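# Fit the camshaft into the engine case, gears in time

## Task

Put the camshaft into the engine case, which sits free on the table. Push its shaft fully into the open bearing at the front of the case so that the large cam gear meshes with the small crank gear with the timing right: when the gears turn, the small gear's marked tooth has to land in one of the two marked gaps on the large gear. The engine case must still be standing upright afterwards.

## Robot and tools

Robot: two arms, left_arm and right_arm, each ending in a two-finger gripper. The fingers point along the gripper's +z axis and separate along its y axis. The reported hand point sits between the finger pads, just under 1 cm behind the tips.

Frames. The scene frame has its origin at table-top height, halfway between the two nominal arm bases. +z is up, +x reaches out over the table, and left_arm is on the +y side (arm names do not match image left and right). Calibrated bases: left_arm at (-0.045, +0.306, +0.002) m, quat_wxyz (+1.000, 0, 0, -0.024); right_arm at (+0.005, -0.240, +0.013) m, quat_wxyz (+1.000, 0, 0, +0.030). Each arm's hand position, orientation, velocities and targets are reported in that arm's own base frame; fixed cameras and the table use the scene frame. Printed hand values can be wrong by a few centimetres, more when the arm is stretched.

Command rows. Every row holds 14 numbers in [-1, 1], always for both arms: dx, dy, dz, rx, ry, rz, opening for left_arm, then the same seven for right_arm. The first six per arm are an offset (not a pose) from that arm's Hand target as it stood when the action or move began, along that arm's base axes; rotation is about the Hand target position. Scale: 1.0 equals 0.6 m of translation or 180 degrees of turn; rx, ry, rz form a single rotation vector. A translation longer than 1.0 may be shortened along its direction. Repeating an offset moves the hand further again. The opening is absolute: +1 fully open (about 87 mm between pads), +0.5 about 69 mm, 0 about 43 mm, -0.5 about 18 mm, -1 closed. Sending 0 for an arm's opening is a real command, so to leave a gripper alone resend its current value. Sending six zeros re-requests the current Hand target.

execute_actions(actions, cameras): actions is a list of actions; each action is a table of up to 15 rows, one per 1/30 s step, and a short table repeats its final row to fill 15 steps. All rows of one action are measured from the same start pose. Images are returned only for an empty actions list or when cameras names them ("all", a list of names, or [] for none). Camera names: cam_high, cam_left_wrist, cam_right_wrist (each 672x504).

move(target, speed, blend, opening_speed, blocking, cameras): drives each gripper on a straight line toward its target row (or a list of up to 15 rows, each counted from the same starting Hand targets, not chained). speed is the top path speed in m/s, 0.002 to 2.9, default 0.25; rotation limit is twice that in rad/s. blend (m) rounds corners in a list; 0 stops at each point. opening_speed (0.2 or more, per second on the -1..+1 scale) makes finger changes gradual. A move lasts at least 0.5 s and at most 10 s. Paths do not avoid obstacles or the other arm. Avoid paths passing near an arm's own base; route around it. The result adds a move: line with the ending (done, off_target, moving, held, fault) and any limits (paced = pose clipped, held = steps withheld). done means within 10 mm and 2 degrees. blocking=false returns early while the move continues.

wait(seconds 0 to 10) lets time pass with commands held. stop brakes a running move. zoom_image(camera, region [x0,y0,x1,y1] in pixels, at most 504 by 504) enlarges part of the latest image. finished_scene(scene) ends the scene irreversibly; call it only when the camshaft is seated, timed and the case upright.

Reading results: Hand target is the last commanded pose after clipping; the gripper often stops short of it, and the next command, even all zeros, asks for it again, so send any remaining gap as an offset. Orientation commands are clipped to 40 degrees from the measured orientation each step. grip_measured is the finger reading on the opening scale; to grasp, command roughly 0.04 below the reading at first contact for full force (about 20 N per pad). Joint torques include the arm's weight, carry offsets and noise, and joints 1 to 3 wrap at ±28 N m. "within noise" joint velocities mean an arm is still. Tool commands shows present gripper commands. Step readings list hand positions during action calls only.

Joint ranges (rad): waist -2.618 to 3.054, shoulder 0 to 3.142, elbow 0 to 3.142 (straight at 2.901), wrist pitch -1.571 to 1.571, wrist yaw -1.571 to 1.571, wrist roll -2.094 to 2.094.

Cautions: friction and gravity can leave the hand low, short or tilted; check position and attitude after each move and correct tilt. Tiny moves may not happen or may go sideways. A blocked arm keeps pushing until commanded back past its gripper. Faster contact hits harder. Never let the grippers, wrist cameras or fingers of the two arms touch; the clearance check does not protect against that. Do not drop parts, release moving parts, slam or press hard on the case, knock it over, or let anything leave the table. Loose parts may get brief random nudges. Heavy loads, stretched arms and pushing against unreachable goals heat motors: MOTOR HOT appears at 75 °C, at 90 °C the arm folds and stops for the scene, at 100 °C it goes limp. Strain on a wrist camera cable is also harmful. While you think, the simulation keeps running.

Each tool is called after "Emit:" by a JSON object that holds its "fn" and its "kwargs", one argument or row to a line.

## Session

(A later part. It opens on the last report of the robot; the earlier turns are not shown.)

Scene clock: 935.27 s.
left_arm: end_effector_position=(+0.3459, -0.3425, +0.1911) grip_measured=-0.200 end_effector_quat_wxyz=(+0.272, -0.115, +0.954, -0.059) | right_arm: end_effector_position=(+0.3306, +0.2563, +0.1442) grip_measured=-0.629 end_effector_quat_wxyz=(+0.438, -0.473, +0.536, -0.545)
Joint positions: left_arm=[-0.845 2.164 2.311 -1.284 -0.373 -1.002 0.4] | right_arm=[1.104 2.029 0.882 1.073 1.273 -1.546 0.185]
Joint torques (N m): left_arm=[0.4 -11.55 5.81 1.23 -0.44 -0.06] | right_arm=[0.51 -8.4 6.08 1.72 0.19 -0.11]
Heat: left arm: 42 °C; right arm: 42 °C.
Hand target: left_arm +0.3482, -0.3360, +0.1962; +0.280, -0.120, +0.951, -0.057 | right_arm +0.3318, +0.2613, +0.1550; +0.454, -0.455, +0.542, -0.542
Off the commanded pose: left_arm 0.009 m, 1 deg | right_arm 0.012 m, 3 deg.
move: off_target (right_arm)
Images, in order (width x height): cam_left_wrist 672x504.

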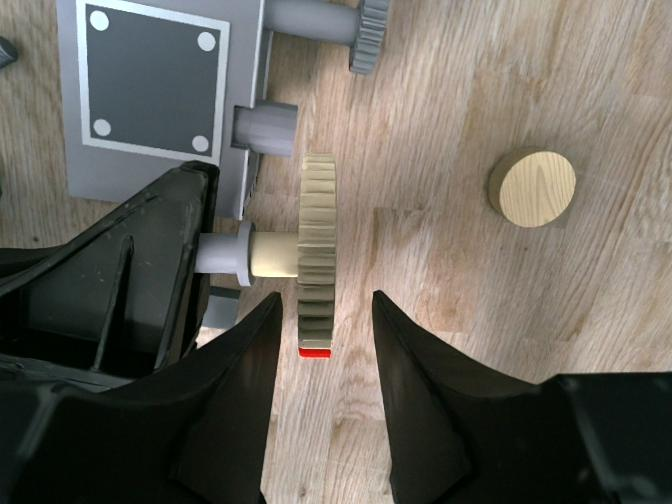

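Emit:
{"fn": "move", "kwargs": {
  "target": [
    [0,0.006,0.006,0,0,0,-0.2,0,0,0,0,0,0,-0.8],
    [0,0.006,0.006,0,0,0,-0.8,0,0,0,0,0,0,-0.8]
  ],
  "speed": 0.05,
  "opening_speed": 0.4,
  "cameras": ["all"]
}}

Scene clock: 945.27 s.
left_arm: end_effector_position=(+0.3477, -0.3399, +0.1909) grip_measured=-0.641 end_effector_quat_wxyz=(+0.272, -0.115, +0.954, -0.057) | right_arm: end_effector_position=(+0.3305, +0.2561, +0.1444) grip_measured=-0.629 end_effector_quat_wxyz=(+0.438, -0.472, +0.536, -0.545)
Joint positions: left_arm=[-0.839 2.164 2.311 -1.286 -0.373 -0.997 0.179] | right_arm=[1.104 2.029 0.882 1.074 1.275 -1.547 0.185]
Joint torques (N m): left_arm=[0.35 -12.22 5.96 1.16 -0.41 -0.05] | right_arm=[0.51 -8.39 6.09 1.71 0.18 -0.11]
Heat: left arm: 42 °C; right arm: 42 °C.
Hand target: left_arm +0.3481, -0.3325, +0.1998; +0.280, -0.120, +0.951, -0.057 | right_arm +0.3318, +0.2613, +0.1550; +0.454, -0.455, +0.542, -0.542
Off the commanded pose: left_arm 0.012 m, 1 deg | right_arm 0.012 m, 3 deg.
move: off_target (left_arm, right_arm); target 2's new opening was sent with left_arm's hand 0.012 m and 1 deg from that target

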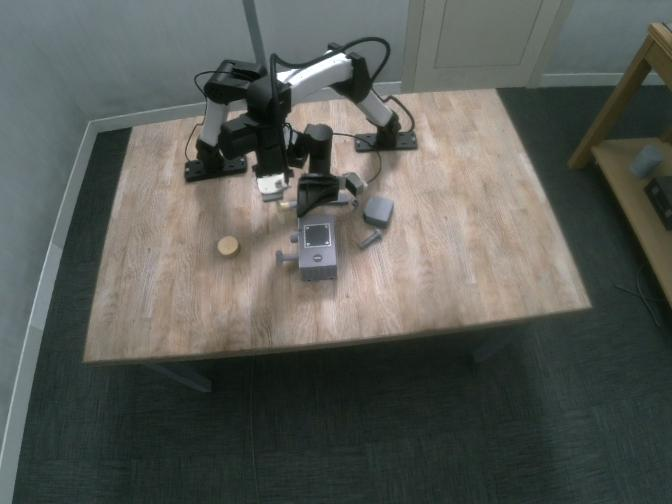

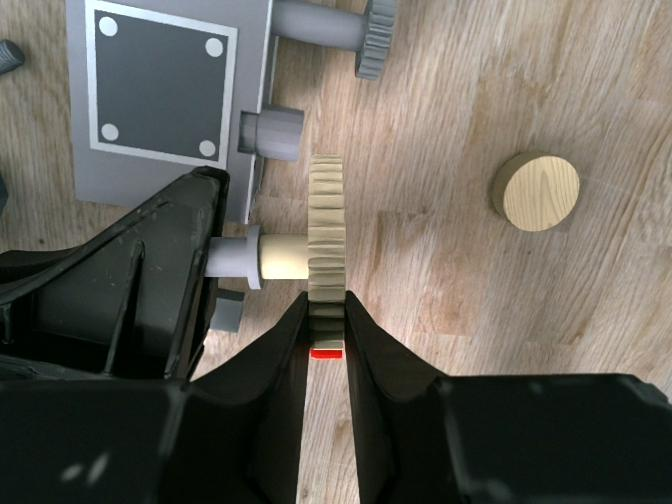

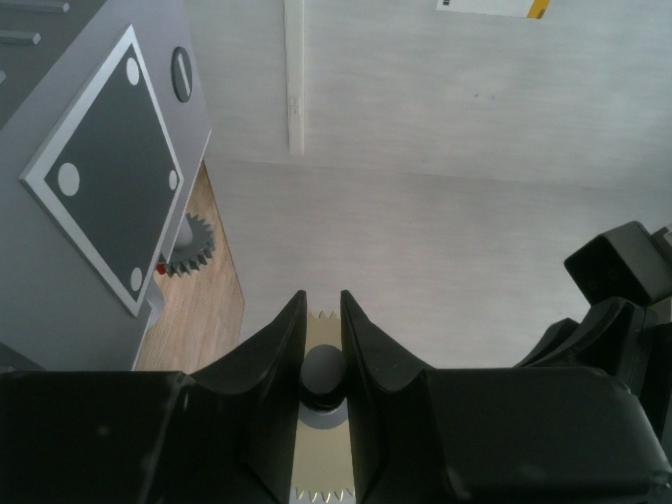

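Emit:
{"fn": "move", "kwargs": {
  "target": [
    [0,0,0,0,0,0,-0.8,0,0,0,0,0,0,-0.2]
  ],
  "speed": 0.05,
  "opening_speed": 0.8,
  "cameras": ["all"]
}}

Scene clock: 952.13 s.
left_arm: end_effector_position=(+0.3477, -0.3399, +0.1909) grip_measured=-0.641 end_effector_quat_wxyz=(+0.272, -0.115, +0.954, -0.057) | right_arm: end_effector_position=(+0.3305, +0.2561, +0.1458) grip_measured=-0.200 end_effector_quat_wxyz=(+0.438, -0.473, +0.535, -0.547)
Joint positions: left_arm=[-0.839 2.164 2.311 -1.286 -0.373 -0.997 0.179] | right_arm=[1.104 2.029 0.882 1.084 1.275 -1.559 0.4]
Joint torques (N m): left_arm=[0.35 -12.22 5.94 1.16 -0.41 -0.05] | right_arm=[0.5 -8.31 6.11 1.64 0.17 0.02]
Heat: left arm: 43 °C; right arm: 42 °C.
Hand target: left_arm +0.3481, -0.3325, +0.1998; +0.280, -0.120, +0.951, -0.057 | right_arm +0.3317, +0.2613, +0.1550; +0.454, -0.455, +0.542, -0.542
Off the commanded pose: left_arm 0.012 m, 1 deg | right_arm 0.011 m, 3 deg.
move: off_target (left_arm, right_arm)

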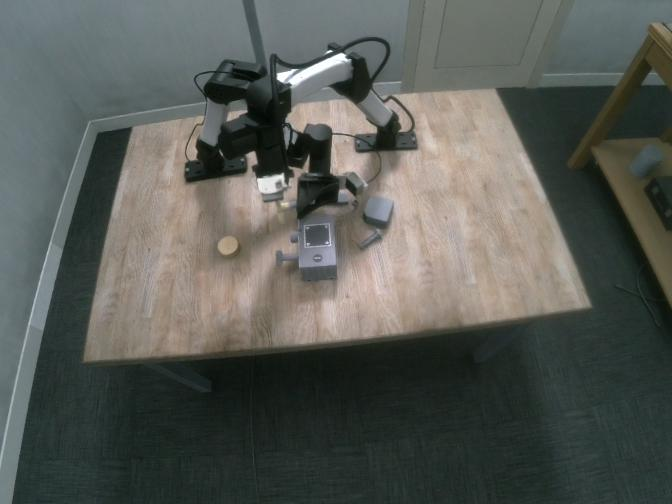

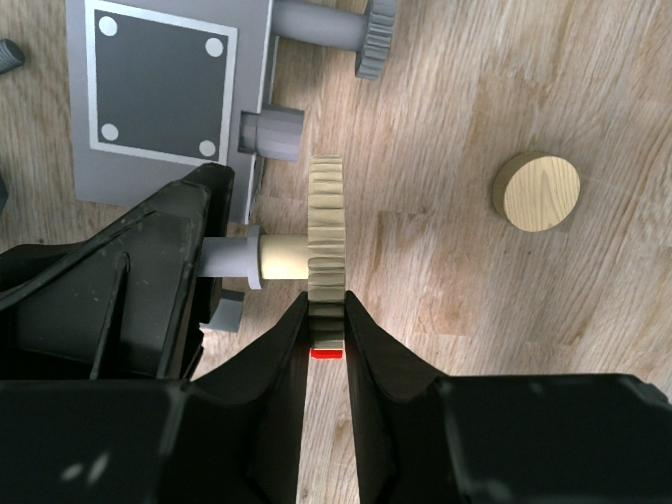

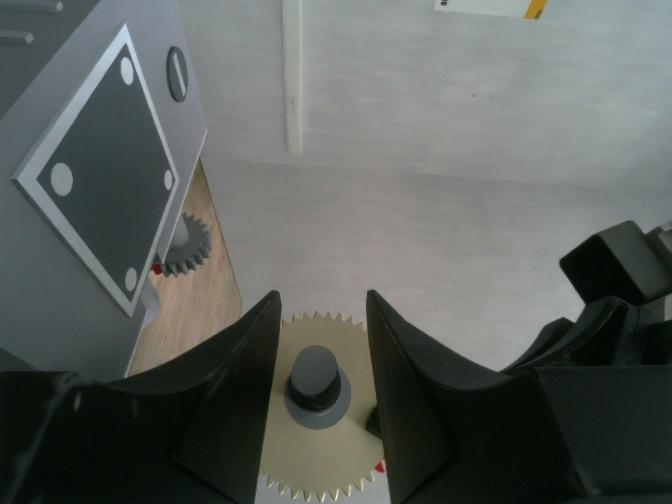

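Emit:
{"fn": "move", "kwargs": {
  "target": [
    [0,0,0,0,0,0,-0.8,-0.2,0.034,0,0,0,0,-0.2]
  ],
  "speed": 0.12,
  "cameras": ["all"]
}}

Scene clock: 968.73 s.
left_arm: end_effector_position=(+0.3477, -0.3399, +0.1909) grip_measured=-0.641 end_effector_quat_wxyz=(+0.272, -0.115, +0.954, -0.057) | right_arm: end_effector_position=(+0.2148, +0.2845, +0.1486) grip_measured=-0.200 end_effector_quat_wxyz=(+0.459, -0.481, +0.519, -0.538)
Joint positions: left_arm=[-0.839 2.164 2.311 -1.286 -0.373 -0.997 0.179] | right_arm=[1.44 1.98 0.809 1.085 1.558 -1.526 0.4]
Joint torques (N m): left_arm=[0.29 -12.22 5.94 1.16 -0.41 -0.05] | right_arm=[0.65 -10.24 3.03 1.35 0.16 0.09]
Heat: left arm: 44 °C; right arm: 43 °C.
Hand target: left_arm +0.3481, -0.3325, +0.1998; +0.280, -0.120, +0.951, -0.057 | right_arm +0.2118, +0.2816, +0.1550; +0.454, -0.455, +0.542, -0.542
Off the commanded pose: left_arm 0.012 m, 1 deg | right_arm 0.008 m, 4 deg.
joint sent to its limit (right arm) — joint 5 (wrist yaw), upper limit. The joint targets are off in orientation, not in position.
move: off_target (left_arm, right_arm)

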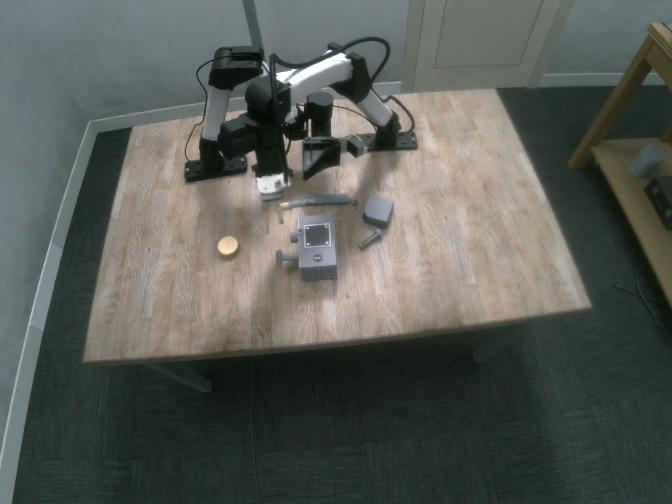

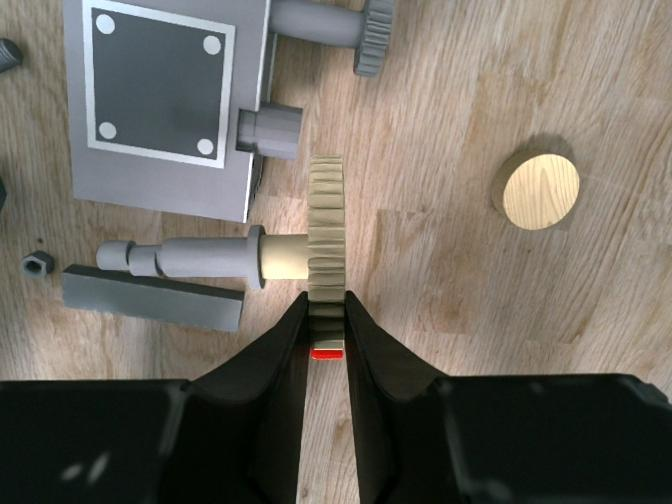

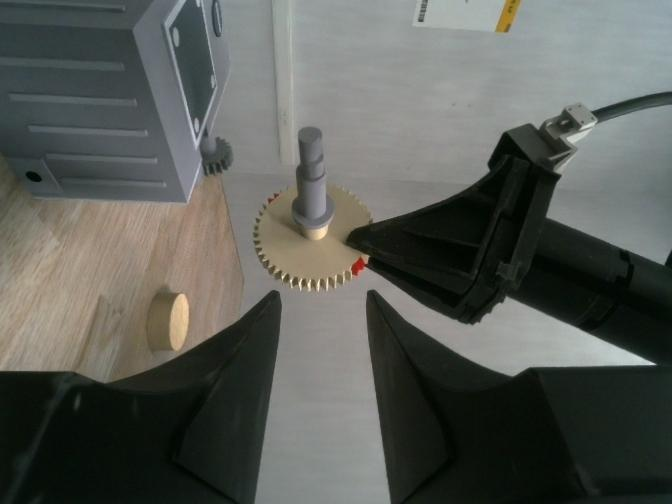

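Emit:
{"fn": "zoom_image", "kwargs": {
  "camera": "cam_right_wrist",
  "region": [0, 0, 400, 300]
}}

Emit:
{"fn": "zoom_image", "kwargs": {
  "camera": "cam_left_wrist",
  "region": [60, 80, 360, 380]
}}

Scaled by 1.260 from the camera's 672x504 image, which has a finer 960x720 frame.

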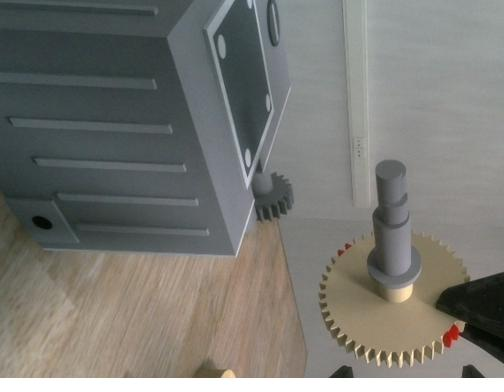

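Scaled by 1.680 from the camera's 672x504 image, which has a finer 960x720 frame.

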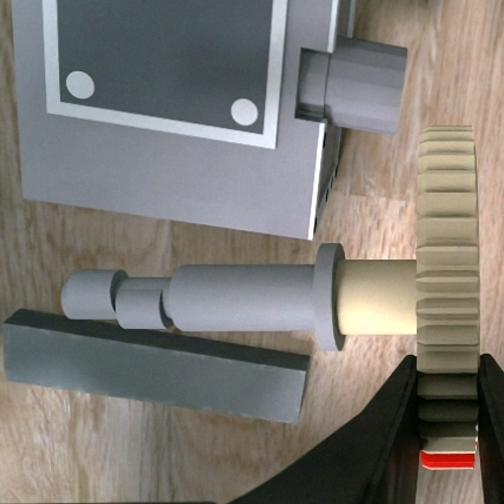

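Emit:
{"fn": "move", "kwargs": {
  "target": [
    [0,0,0,0,0,0,-0.8,0.064,-0.336,-0.03,0.5025,0,0.0871,-0.6],
    [0,0,0,0,0,0,-0.8,0.28,-0.269,-0.085,0.9542,0.3004,0,-0.8]
  ],
  "speed": 0.25,
  "blend": 0.03,
  "cameras": ["all"]
}}

Scene clock: 1031.27 s.
left_arm: end_effector_position=(+0.3477, -0.3399, +0.1909) grip_measured=-0.641 end_effector_quat_wxyz=(+0.272, -0.115, +0.954, -0.057) | right_arm: end_effector_position=(+0.3756, +0.1211, +0.0972) grip_measured=-0.800 end_effector_quat_wxyz=(+0.258, +0.286, +0.657, +0.648)
Joint positions: left_arm=[-0.839 2.164 2.311 -1.286 -0.373 -0.997 0.179] | right_arm=[-0.114 2.052 0.506 1.502 -0.894 1.568 0.1]
Joint torques (N m): left_arm=[0.34 -12.22 5.94 1.16 -0.42 -0.05] | right_arm=[-0.06 -6 4.03 1.92 -0.11 -0.08]
Heat: left arm: 48 °C; right arm: 43 °C.
Hand target: left_arm +0.3481, -0.3325, +0.1998; +0.280, -0.120, +0.951, -0.057 | right_arm +0.3798, +0.1203, +0.1039; +0.271, +0.270, +0.653, +0.654
Off the commanded pose: left_arm 0.012 m, 1 deg | right_arm 0.008 m, 3 deg.
move: off_target (left_arm, right_arm); target 2's new opening was sent with right_arm's hand 0.008 m and 3 deg from that target

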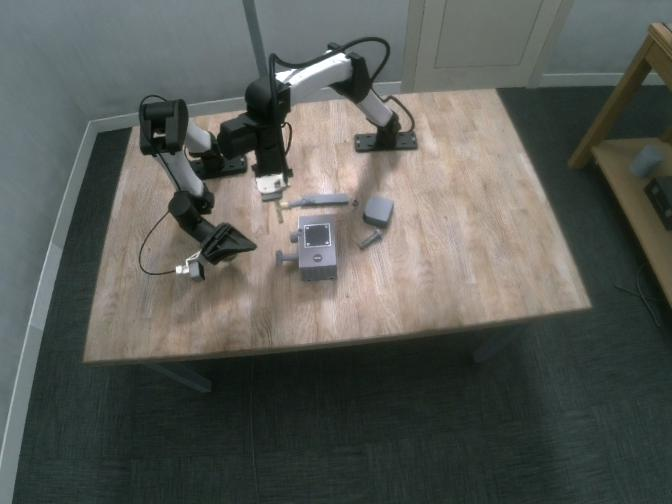

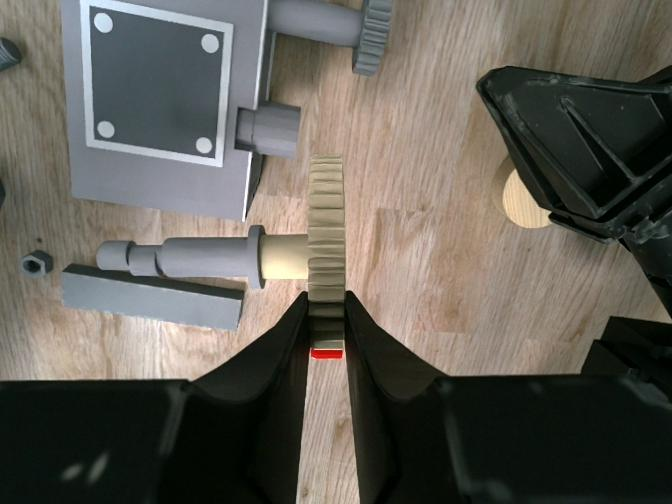

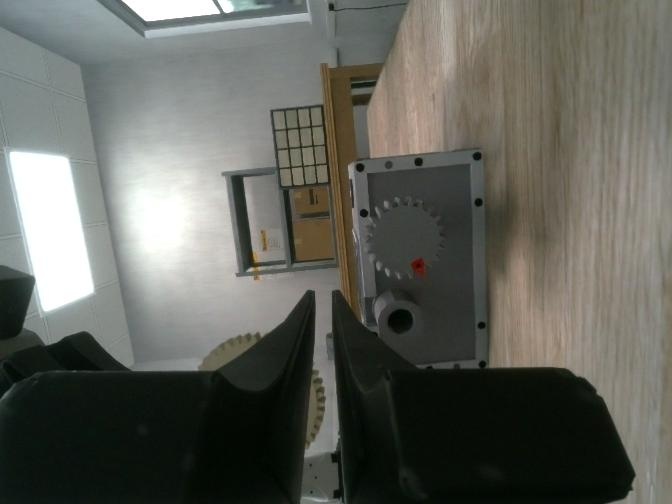

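Emit:
{"fn": "zoom_image", "kwargs": {
  "camera": "cam_right_wrist",
  "region": [330, 130, 510, 380]
}}

Emit:
{"fn": "zoom_image", "kwargs": {
  "camera": "cam_right_wrist",
  "region": [350, 180, 460, 350]
}}

Scaled by 2.016 from the camera's 672x504 image, which has a finer 960x720 frame.

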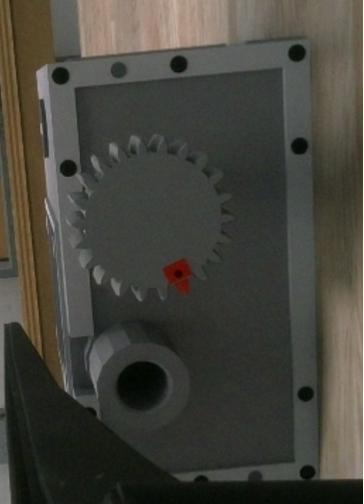

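Scaled by 2.965 from the camera's 672x504 image, which has a finer 960x720 frame.

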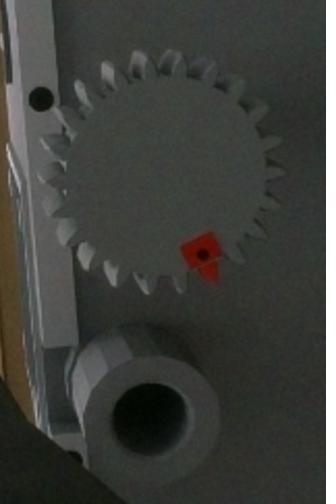

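Emit:
{"fn": "move", "kwargs": {
  "target": [
    [0,0,0,0,0,0,-0.8,-0.1,-0.133,0,0,0,0,-0.8]
  ],
  "speed": 0.2,
  "cameras": []
}}

Emit:
{"fn": "move", "kwargs": {
  "target": [
    [0.058,-0.133,-0.064,0.0185,-0.141,-0.0134,-0.8,0,0,0,0,0,0,-0.8]
  ],
  "speed": 0.1,
  "cameras": ["all"]
}}

Scene clock: 1204.10 s.
left_arm: end_effector_position=(+0.3477, -0.3399, +0.1909) grip_measured=-0.641 end_effector_quat_wxyz=(+0.272, -0.115, +0.954, -0.057) | right_arm: end_effector_position=(+0.3220, +0.0413, +0.0928) grip_measured=-0.800 end_effector_quat_wxyz=(+0.238, +0.303, +0.653, +0.652)
Joint positions: left_arm=[-0.839 2.164 2.311 -1.286 -0.373 -0.997 0.179] | right_arm=[-0.458 2.016 0.39 1.515 -1.243 1.549 0.1]
Joint torques (N m): left_arm=[0.35 -12.22 5.96 1.16 -0.41 -0.05] | right_arm=[-0.39 -8.12 1.5 2.06 -0.15 -0.16]
Motor temperatures (°C): left_arm=[23 55 35 33 26 25 27] | right_arm=[25 34 35 45 27 26 28]
Heat: left arm: 55 °C; right arm: 45 °C.
Hand target: left_arm +0.3481, -0.3325, +0.1998; +0.280, -0.120, +0.951, -0.057 | right_arm +0.3198, +0.0405, +0.1039; +0.271, +0.270, +0.653, +0.654
Off the commanded pose: left_arm 0.012 m, 1 deg | right_arm 0.011 m, 5 deg.
joint sent to its limit (right arm) — joint 4 (wrist pitch), upper limit. The joint targets still meet the commanded pose.
move: off_target (left_arm, right_arm)
No camera images: "cameras" was empty.

Scene clock: 1207.13 s.
left_arm: end_effector_position=(+0.3788, -0.4136, +0.1655) grip_measured=-0.641 end_effector_quat_wxyz=(+0.469, -0.075, +0.877, -0.073) | right_arm: end_effector_position=(+0.3219, +0.0414, +0.0928) grip_measured=-0.800 end_effector_quat_wxyz=(+0.238, +0.303, +0.653, +0.652)
Joint positions: left_arm=[-0.997 2.17 2.005 -0.665 -0.733 -0.872 0.179] | right_arm=[-0.458 2.016 0.39 1.515 -1.243 1.549 0.1]
Joint torques (N m): left_arm=[-0.69 -9.74 7.05 1.84 -0.86 0.01] | right_arm=[-0.4 -8.14 1.5 2.06 -0.17 -0.16]
Motor temperatures (°C): left_arm=[23 55 35 33 26 25 27] | right_arm=[25 34 35 45 27 26 28]
Heat: left arm: 55 °C; right arm: 45 °C.
Hand target: left_arm +0.3830, -0.4122, +0.1615; +0.484, -0.076, +0.870, -0.060 | right_arm +0.3198, +0.0405, +0.1039; +0.271, +0.270, +0.653, +0.654
Off the commanded pose: left_arm 0.006 m, 2 deg | right_arm 0.011 m, 5 deg.
joint sent to its limit (right arm) — joint 4 (wrist pitch), upper limit. The joint targets still meet the commanded pose.
move: off_target (right_arm)

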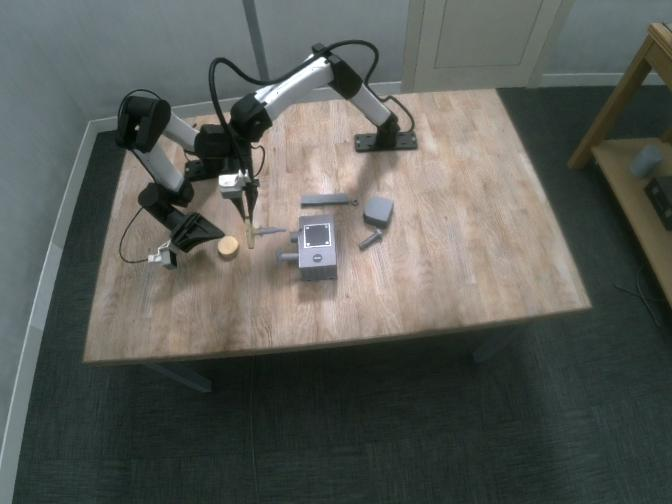

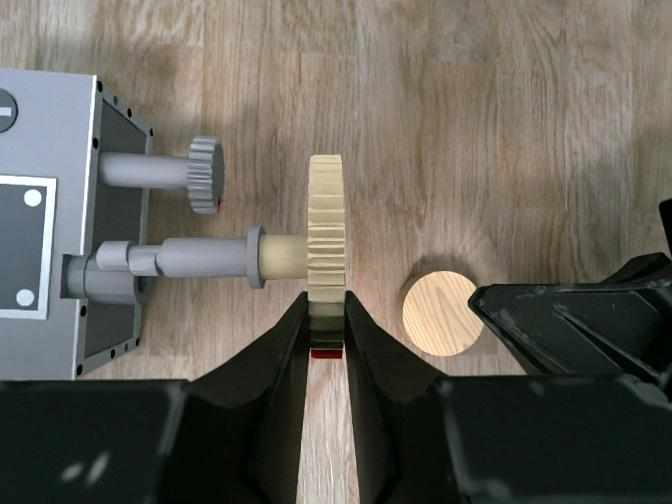

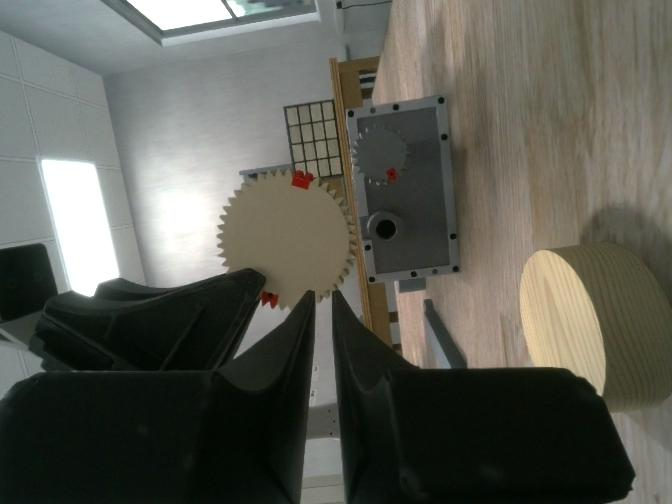

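Emit:
{"fn": "zoom_image", "kwargs": {
  "camera": "cam_right_wrist",
  "region": [200, 80, 480, 320]
}}

Emit:
{"fn": "zoom_image", "kwargs": {
  "camera": "cam_left_wrist",
  "region": [40, 100, 360, 370]
}}

Scaled by 1.800 from the camera's 672x504 image, which has a finer 960x720 frame.

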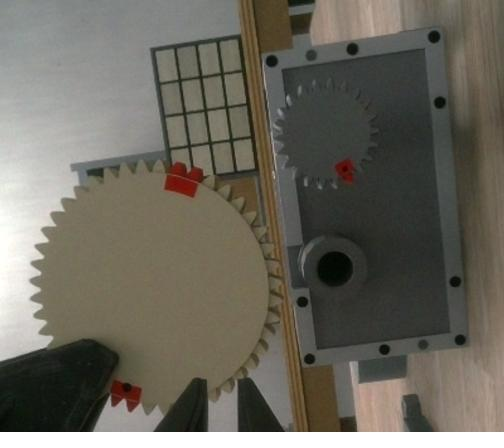

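Scaled by 1.575 from the camera's 672x504 image, which has a finer 960x720 frame.

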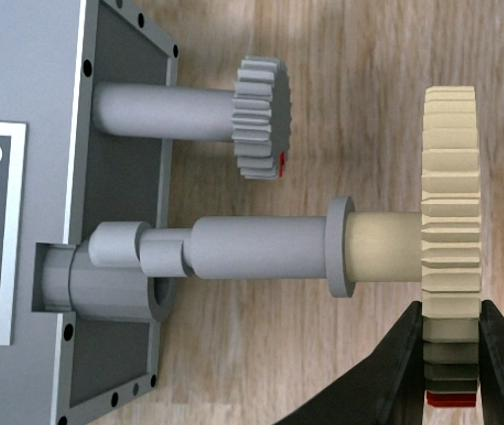

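Emit:
{"fn": "zoom_image", "kwargs": {
  "camera": "cam_right_wrist",
  "region": [210, 160, 370, 310]
}}

Scaled by 3.150 from the camera's 672x504 image, which has a finer 960x720 frame.

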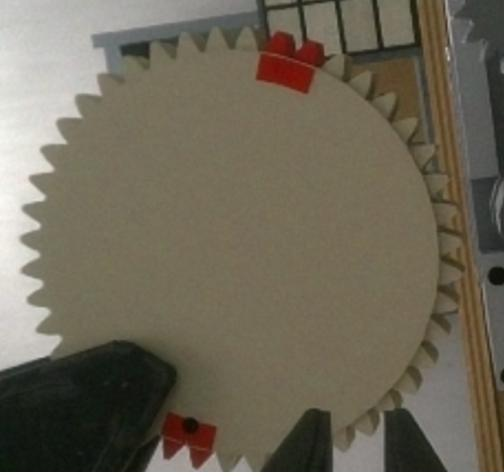

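Emit:
{"fn": "move", "kwargs": {
  "target": [
    [-0.010,-0.019,-0.057,0.002,-0.06,-0.0073,-0.8,0,0,0,0,0,0,-0.8]
  ],
  "speed": 0.08,
  "cameras": ["all"]
}}

Emit:
{"fn": "zoom_image", "kwargs": {
  "camera": "cam_right_wrist",
  "region": [200, 80, 480, 320]
}}

Emit:
{"fn": "zoom_image", "kwargs": {
  "camera": "cam_left_wrist",
  "region": [40, 100, 360, 370]
}}

Scene clock: 1283.93 s.
left_arm: end_effector_position=(+0.3747, -0.4260, +0.1093) grip_measured=-0.641 end_effector_quat_wxyz=(+0.542, -0.045, +0.836, -0.067) | right_arm: end_effector_position=(+0.3219, +0.0414, +0.0928) grip_measured=-0.800 end_effector_quat_wxyz=(+0.238, +0.303, +0.653, +0.652)
Joint positions: left_arm=[-1.056 2.17 1.658 -0.161 -0.869 -0.725 0.179] | right_arm=[-0.458 2.016 0.39 1.515 -1.243 1.549 0.1]
Joint torques (N m): left_arm=[-0.77 -12.81 7.06 2.03 -0.87 0.03] | right_arm=[-0.4 -8.13 1.46 2.05 -0.17 -0.16]
Motor temperatures (°C): left_arm=[23 52 35 38 27 25 27] | right_arm=[25 35 33 51 27 26 28]
Heat: left arm: 52 °C; right arm: 51 °C.
Hand target: left_arm +0.3770, -0.4236, +0.1273; +0.563, -0.059, +0.821, -0.070 | right_arm +0.3198, +0.0405, +0.1039; +0.271, +0.270, +0.653, +0.654
Off the commanded pose: left_arm 0.018 m, 3 deg | right_arm 0.011 m, 5 deg.
joint sent to its limit (right arm) — joint 4 (wrist pitch), upper limit. The joint targets still meet the commanded pose.
move: off_target (left_arm, right_arm)

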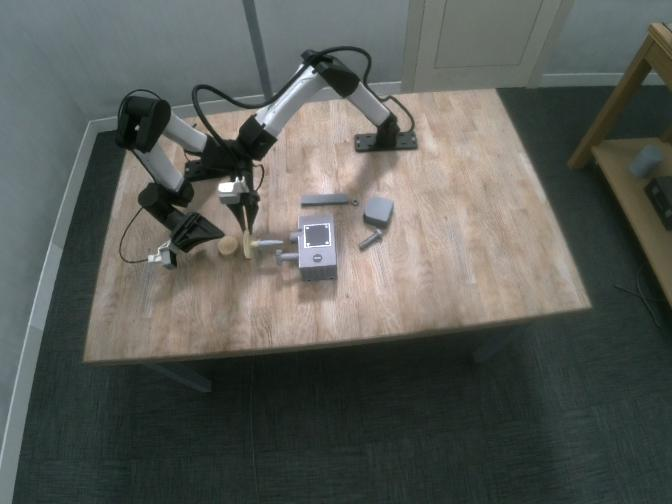

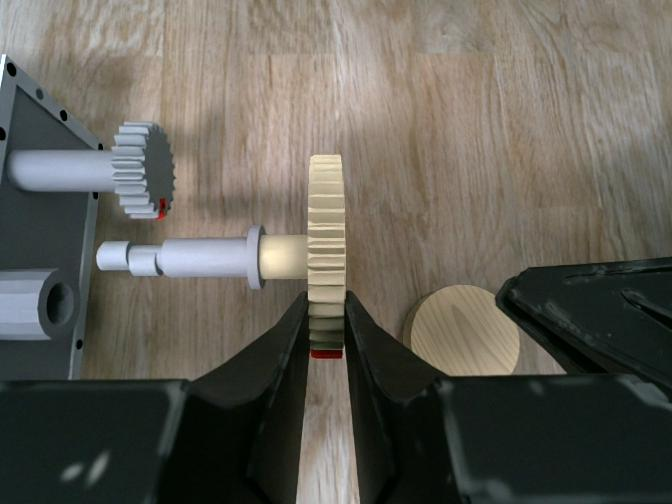

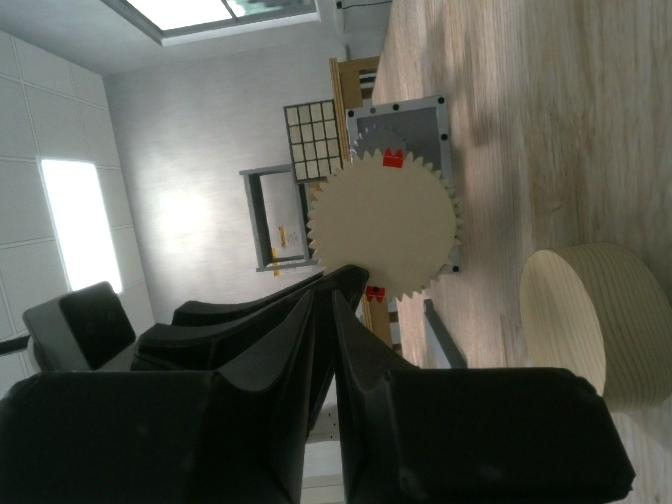

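Scaled by 1.800 from the camera's 672x504 image, which has a finer 960x720 frame.

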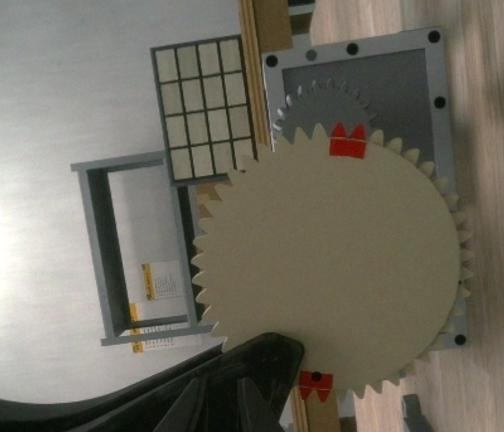

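Scaled by 1.575 from the camera's 672x504 image, which has a finer 960x720 frame.

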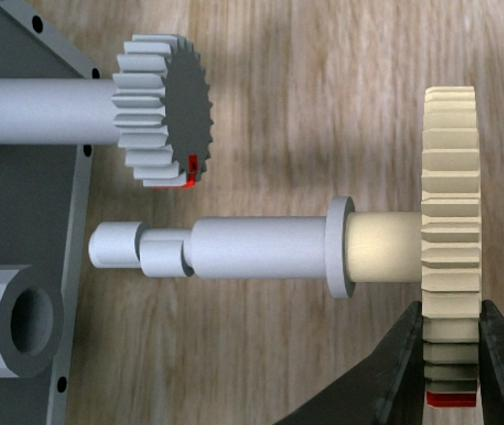

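Emit:
{"fn": "move", "kwargs": {
  "target": [
    [-0.028,0,-0.018,0,0,0,-0.8,0,0,0,0,0,0,-0.8]
  ],
  "speed": 0.06,
  "cameras": ["cam_left_wrist","cam_right_wrist"]
}}

Emit:
{"fn": "zoom_image", "kwargs": {
  "camera": "cam_left_wrist",
  "region": [40, 100, 360, 370]
}}

Emit:
{"fn": "zoom_image", "kwargs": {
  "camera": "cam_right_wrist",
  "region": [200, 80, 480, 320]
}}

Scene clock: 1305.10 s.
left_arm: end_effector_position=(+0.3567, -0.4258, +0.0898) grip_measured=-0.641 end_effector_quat_wxyz=(+0.540, -0.033, +0.839, -0.057) | right_arm: end_effector_position=(+0.3219, +0.0414, +0.0928) grip_measured=-0.800 end_effector_quat_wxyz=(+0.238, +0.303, +0.653, +0.652)
Joint positions: left_arm=[-1.09 2.17 1.592 -0.135 -0.892 -0.737 0.179] | right_arm=[-0.458 2.016 0.39 1.515 -1.243 1.549 0.1]
Joint torques (N m): left_arm=[-0.58 -13.98 6.95 1.96 -0.91 -0.16] | right_arm=[-0.38 -8.13 1.48 2.06 -0.17 -0.16]
Motor temperatures (°C): left_arm=[23 56 35 39 27 25 27] | right_arm=[25 35 33 51 27 26 28]
Heat: left arm: 56 °C; right arm: 51 °C.
Hand target: left_arm +0.3603, -0.4235, +0.1165; +0.563, -0.059, +0.821, -0.070 | right_arm +0.3198, +0.0405, +0.1039; +0.271, +0.270, +0.653, +0.654
Off the commanded pose: left_arm 0.027 m, 5 deg | right_arm 0.011 m, 5 deg.
joint sent to its limit (right arm) — joint 4 (wrist pitch), upper limit. The joint targets still meet the commanded pose.
move: off_target (left_arm, right_arm)
Images, in order (width x height): cam_left_wrist 672x504, cam_right_wrist 672x504.

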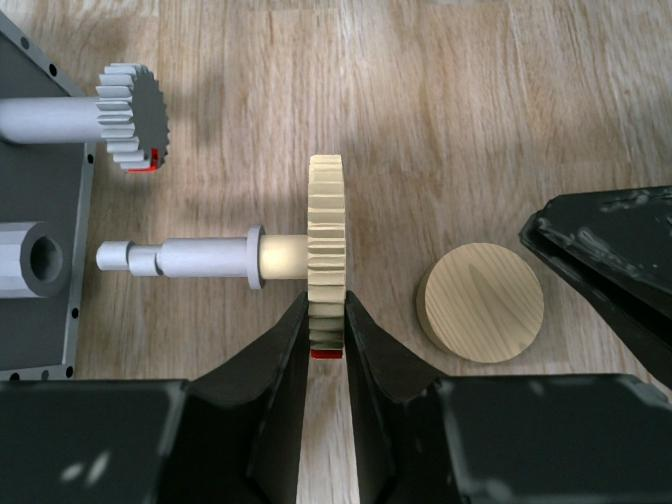

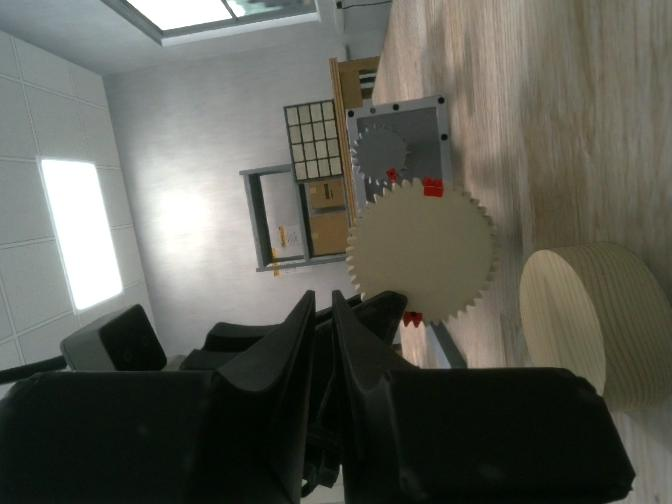

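Scaled by 1.575 from the camera's 672x504 image, which has a finer 960x720 frame.

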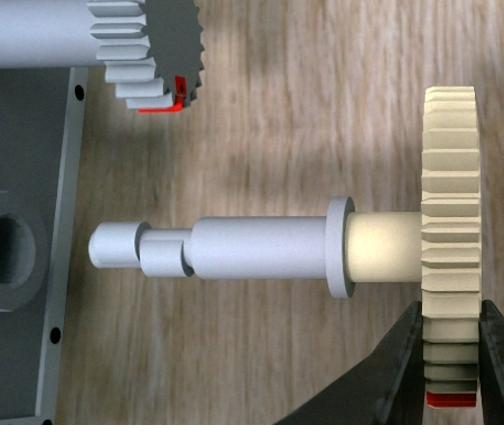

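Scaled by 1.800 from the camera's 672x504 image, which has a finer 960x720 frame.

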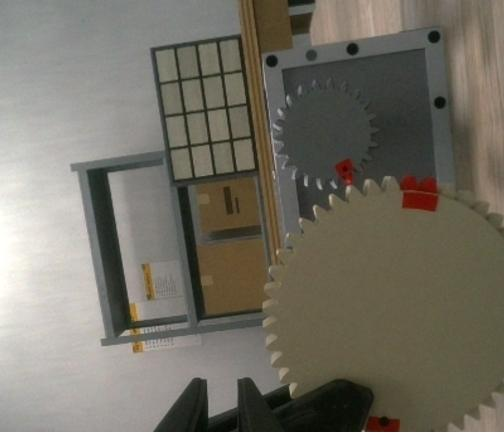

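Emit:
{"fn": "move", "kwargs": {
  "target": [
    [0,0,0.012,0,0,0,-0.8,0,0,0,0,0,0,-0.8]
  ],
  "speed": 0.05,
  "cameras": ["cam_left_wrist","cam_right_wrist"]
}}

Scene clock: 1381.57 s.
left_arm: end_effector_position=(+0.3567, -0.4259, +0.0899) grip_measured=-0.641 end_effector_quat_wxyz=(+0.540, -0.034, +0.839, -0.058) | right_arm: end_effector_position=(+0.3219, +0.0414, +0.0928) grip_measured=-0.800 end_effector_quat_wxyz=(+0.238, +0.303, +0.653, +0.652)
Joint positions: left_arm=[-1.09 2.17 1.592 -0.135 -0.893 -0.738 0.179] | right_arm=[-0.458 2.016 0.39 1.515 -1.243 1.549 0.1]
Joint torques (N m): left_arm=[-0.54 -14.67 8.35 1.75 -0.91 -0.13] | right_arm=[-0.4 -8.16 1.48 2.06 -0.17 -0.16]
Motor temperatures (°C): left_arm=[23 67 37 38 28 25 27] | right_arm=[25 35 32 52 27 26 28]
Heat: left arm: 67 °C; right arm: 52 °C.
Hand target: left_arm +0.3602, -0.4236, +0.1236; +0.563, -0.059, +0.821, -0.070 | right_arm +0.3198, +0.0405, +0.1039; +0.271, +0.270, +0.653, +0.654
Off the commanded pose: left_arm 0.034 m, 5 deg | right_arm 0.011 m, 5 deg.
joint sent to its limit (right arm) — joint 4 (wrist pitch), upper limit. The joint targets still meet the commanded pose.
move: off_target (left_arm, right_arm)
Images, in order (width x height): cam_left_wrist 672x504, cam_right_wrist 672x504.

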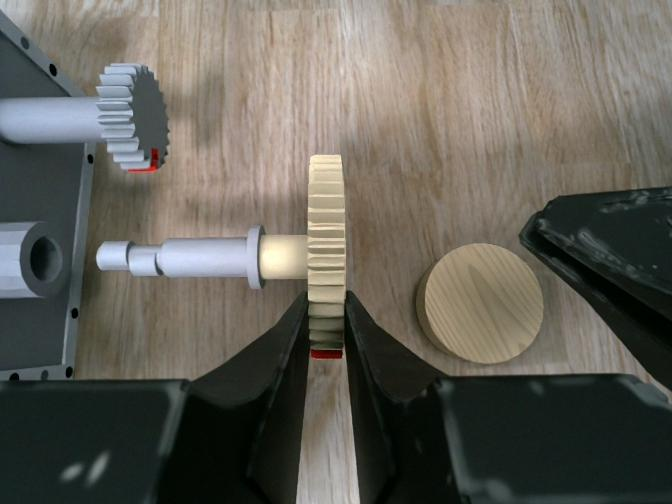

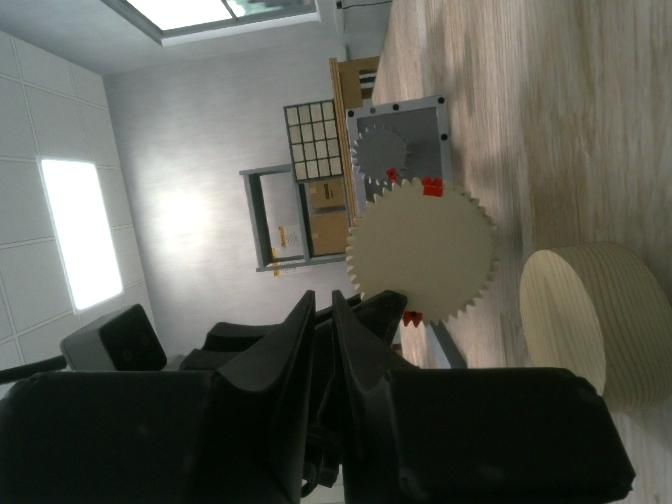

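Emit:
{"fn": "move", "kwargs": {
  "target": [
    [0,0,0.02,0,0,0,-0.8,0,0,0,0,0,0,-0.8]
  ],
  "speed": 0.05,
  "cameras": ["cam_left_wrist"]
}}

Scene clock: 1390.33 s.
left_arm: end_effector_position=(+0.3547, -0.4219, +0.0912) grip_measured=-0.641 end_effector_quat_wxyz=(+0.537, -0.029, +0.842, -0.050) | right_arm: end_effector_position=(+0.3219, +0.0414, +0.0928) grip_measured=-0.800 end_effector_quat_wxyz=(+0.238, +0.303, +0.653, +0.652)
Joint positions: left_arm=[-1.09 2.16 1.592 -0.164 -0.893 -0.738 0.179] | right_arm=[-0.458 2.016 0.39 1.515 -1.243 1.549 0.1]
Joint torques (N m): left_arm=[-0.55 -15.04 10.7 1.65 -0.91 -0.12] | right_arm=[-0.4 -8.14 1.48 2.06 -0.17 -0.16]
Motor temperatures (°C): left_arm=[23 68 38 38 28 25 27] | right_arm=[25 35 32 52 27 26 28]
Heat: left arm: 68 °C; right arm: 52 °C.
Hand target: left_arm +0.3603, -0.4235, +0.1357; +0.563, -0.059, +0.821, -0.070 | right_arm +0.3198, +0.0405, +0.1039; +0.271, +0.270, +0.653, +0.654
Off the commanded pose: left_arm 0.045 m, 6 deg | right_arm 0.011 m, 5 deg.
joint sent to its limit (right arm) — joint 4 (wrist pitch), upper limit. The joint targets still meet the commanded pose.
move: off_target (left_arm, right_arm)
Images, in order (width x height): cam_left_wrist 672x504.

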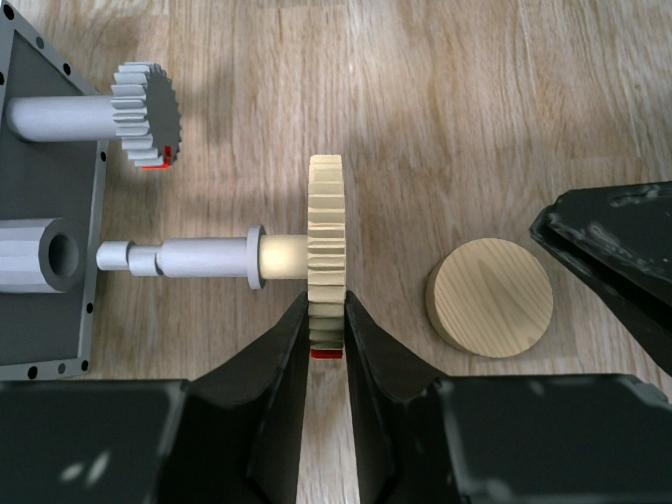

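Emit:
{"fn": "move", "kwargs": {
  "target": [
    [0,0,0.015,0,0,0,-0.8,0,0,0,0,0,0,-0.8]
  ],
  "speed": 0.05,
  "cameras": ["cam_left_wrist","cam_right_wrist"]
}}

Scene clock: 1398.87 s.
left_arm: end_effector_position=(+0.3546, -0.4218, +0.0996) grip_measured=-0.641 end_effector_quat_wxyz=(+0.536, -0.029, +0.842, -0.049) | right_arm: end_effector_position=(+0.3219, +0.0414, +0.0928) grip_measured=-0.800 end_effector_quat_wxyz=(+0.238, +0.303, +0.653, +0.652)
Joint positions: left_arm=[-1.09 2.15 1.612 -0.195 -0.893 -0.738 0.179] | right_arm=[-0.458 2.016 0.39 1.515 -1.243 1.549 0.1]
Joint torques (N m): left_arm=[-0.54 -14.9 11.1 1.63 -0.91 -0.12] | right_arm=[-0.4 -8.13 1.48 2.06 -0.18 -0.15]
Motor temperatures (°C): left_arm=[23 74 39 39 28 25 27] | right_arm=[25 35 32 52 27 26 28]
Heat: left arm: 74 °C; right arm: 52 °C.
Hand target: left_arm +0.3602, -0.4236, +0.1447; +0.563, -0.059, +0.821, -0.070 | right_arm +0.3198, +0.0405, +0.1039; +0.271, +0.270, +0.653, +0.654
Off the commanded pose: left_arm 0.045 m, 6 deg | right_arm 0.011 m, 5 deg.
joint sent to its limit (right arm) — joint 4 (wrist pitch), upper limit. The joint targets still meet the commanded pose.
move: off_target (left_arm, right_arm)
Images, in order (width x height): cam_left_wrist 672x504, cam_right_wrist 672x504.

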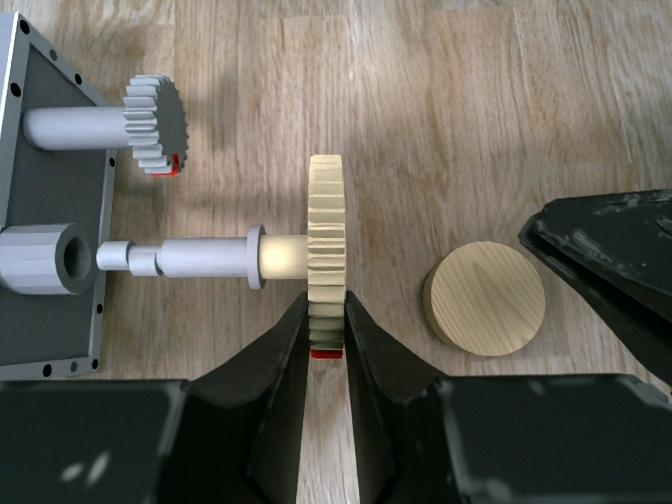

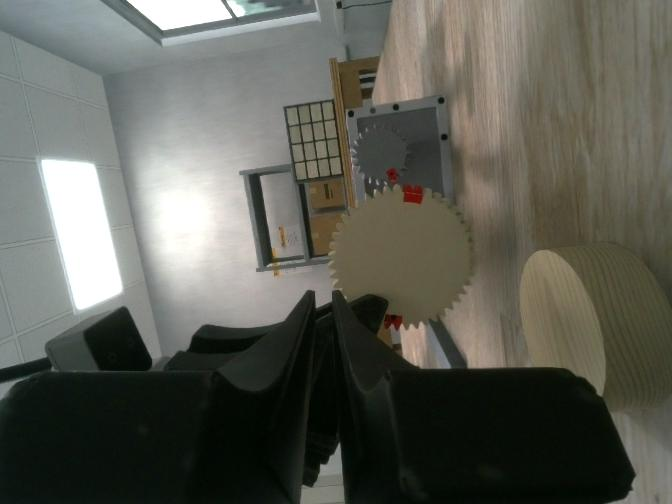

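Emit:
{"fn": "move", "kwargs": {
  "target": [
    [0,0,-0.045,0,0,0,-0.8,0,0,0,0,0,0,-0.8]
  ],
  "speed": 0.2,
  "cameras": ["cam_left_wrist"]
}}

Scene clock: 1404.63 s.
left_arm: end_effector_position=(+0.3569, -0.4261, +0.1009) grip_measured=-0.641 end_effector_quat_wxyz=(+0.543, -0.038, +0.836, -0.064) | right_arm: end_effector_position=(+0.3219, +0.0414, +0.0928) grip_measured=-0.800 end_effector_quat_wxyz=(+0.238, +0.303, +0.653, +0.652)
Joint positions: left_arm=[-1.09 2.15 1.596 -0.14 -0.893 -0.739 0.179] | right_arm=[-0.458 2.016 0.39 1.515 -1.243 1.549 0.1]
Joint torques (N m): left_arm=[-0.58 -12.45 6.98 1.99 -0.89 -0.13] | right_arm=[-0.42 -8.13 1.5 2.06 -0.17 -0.15]
Motor temperatures (°C): left_arm=[23 76 39 39 28 25 27] | right_arm=[25 35 32 52 27 26 28]
Heat: left arm: 76 °C; right arm: 52 °C. Fold the left arm in close to its base, or ease its load, before you think long.
Hand target: left_arm +0.3603, -0.4236, +0.1177; +0.563, -0.059, +0.821, -0.070 | right_arm +0.3198, +0.0405, +0.1039; +0.271, +0.270, +0.653, +0.654
Off the commanded pose: left_arm 0.017 m, 4 deg | right_arm 0.011 m, 5 deg.
MOTOR HOT: joint 2 (shoulder) of the left arm reports 76 °C; the controller's stop level is 90 °C. To cool a motor, set the load down, stop pushing, or move to a pose that needs little force.
joint sent to its limit (right arm) — joint 4 (wrist pitch), upper limit. The joint targets still meet the commanded pose.
move: off_target (left_arm, right_arm)
Images, in order (width x height): cam_left_wrist 672x504.

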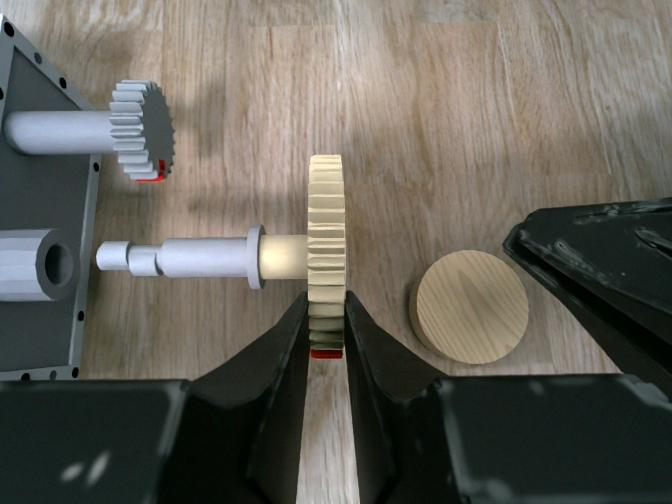

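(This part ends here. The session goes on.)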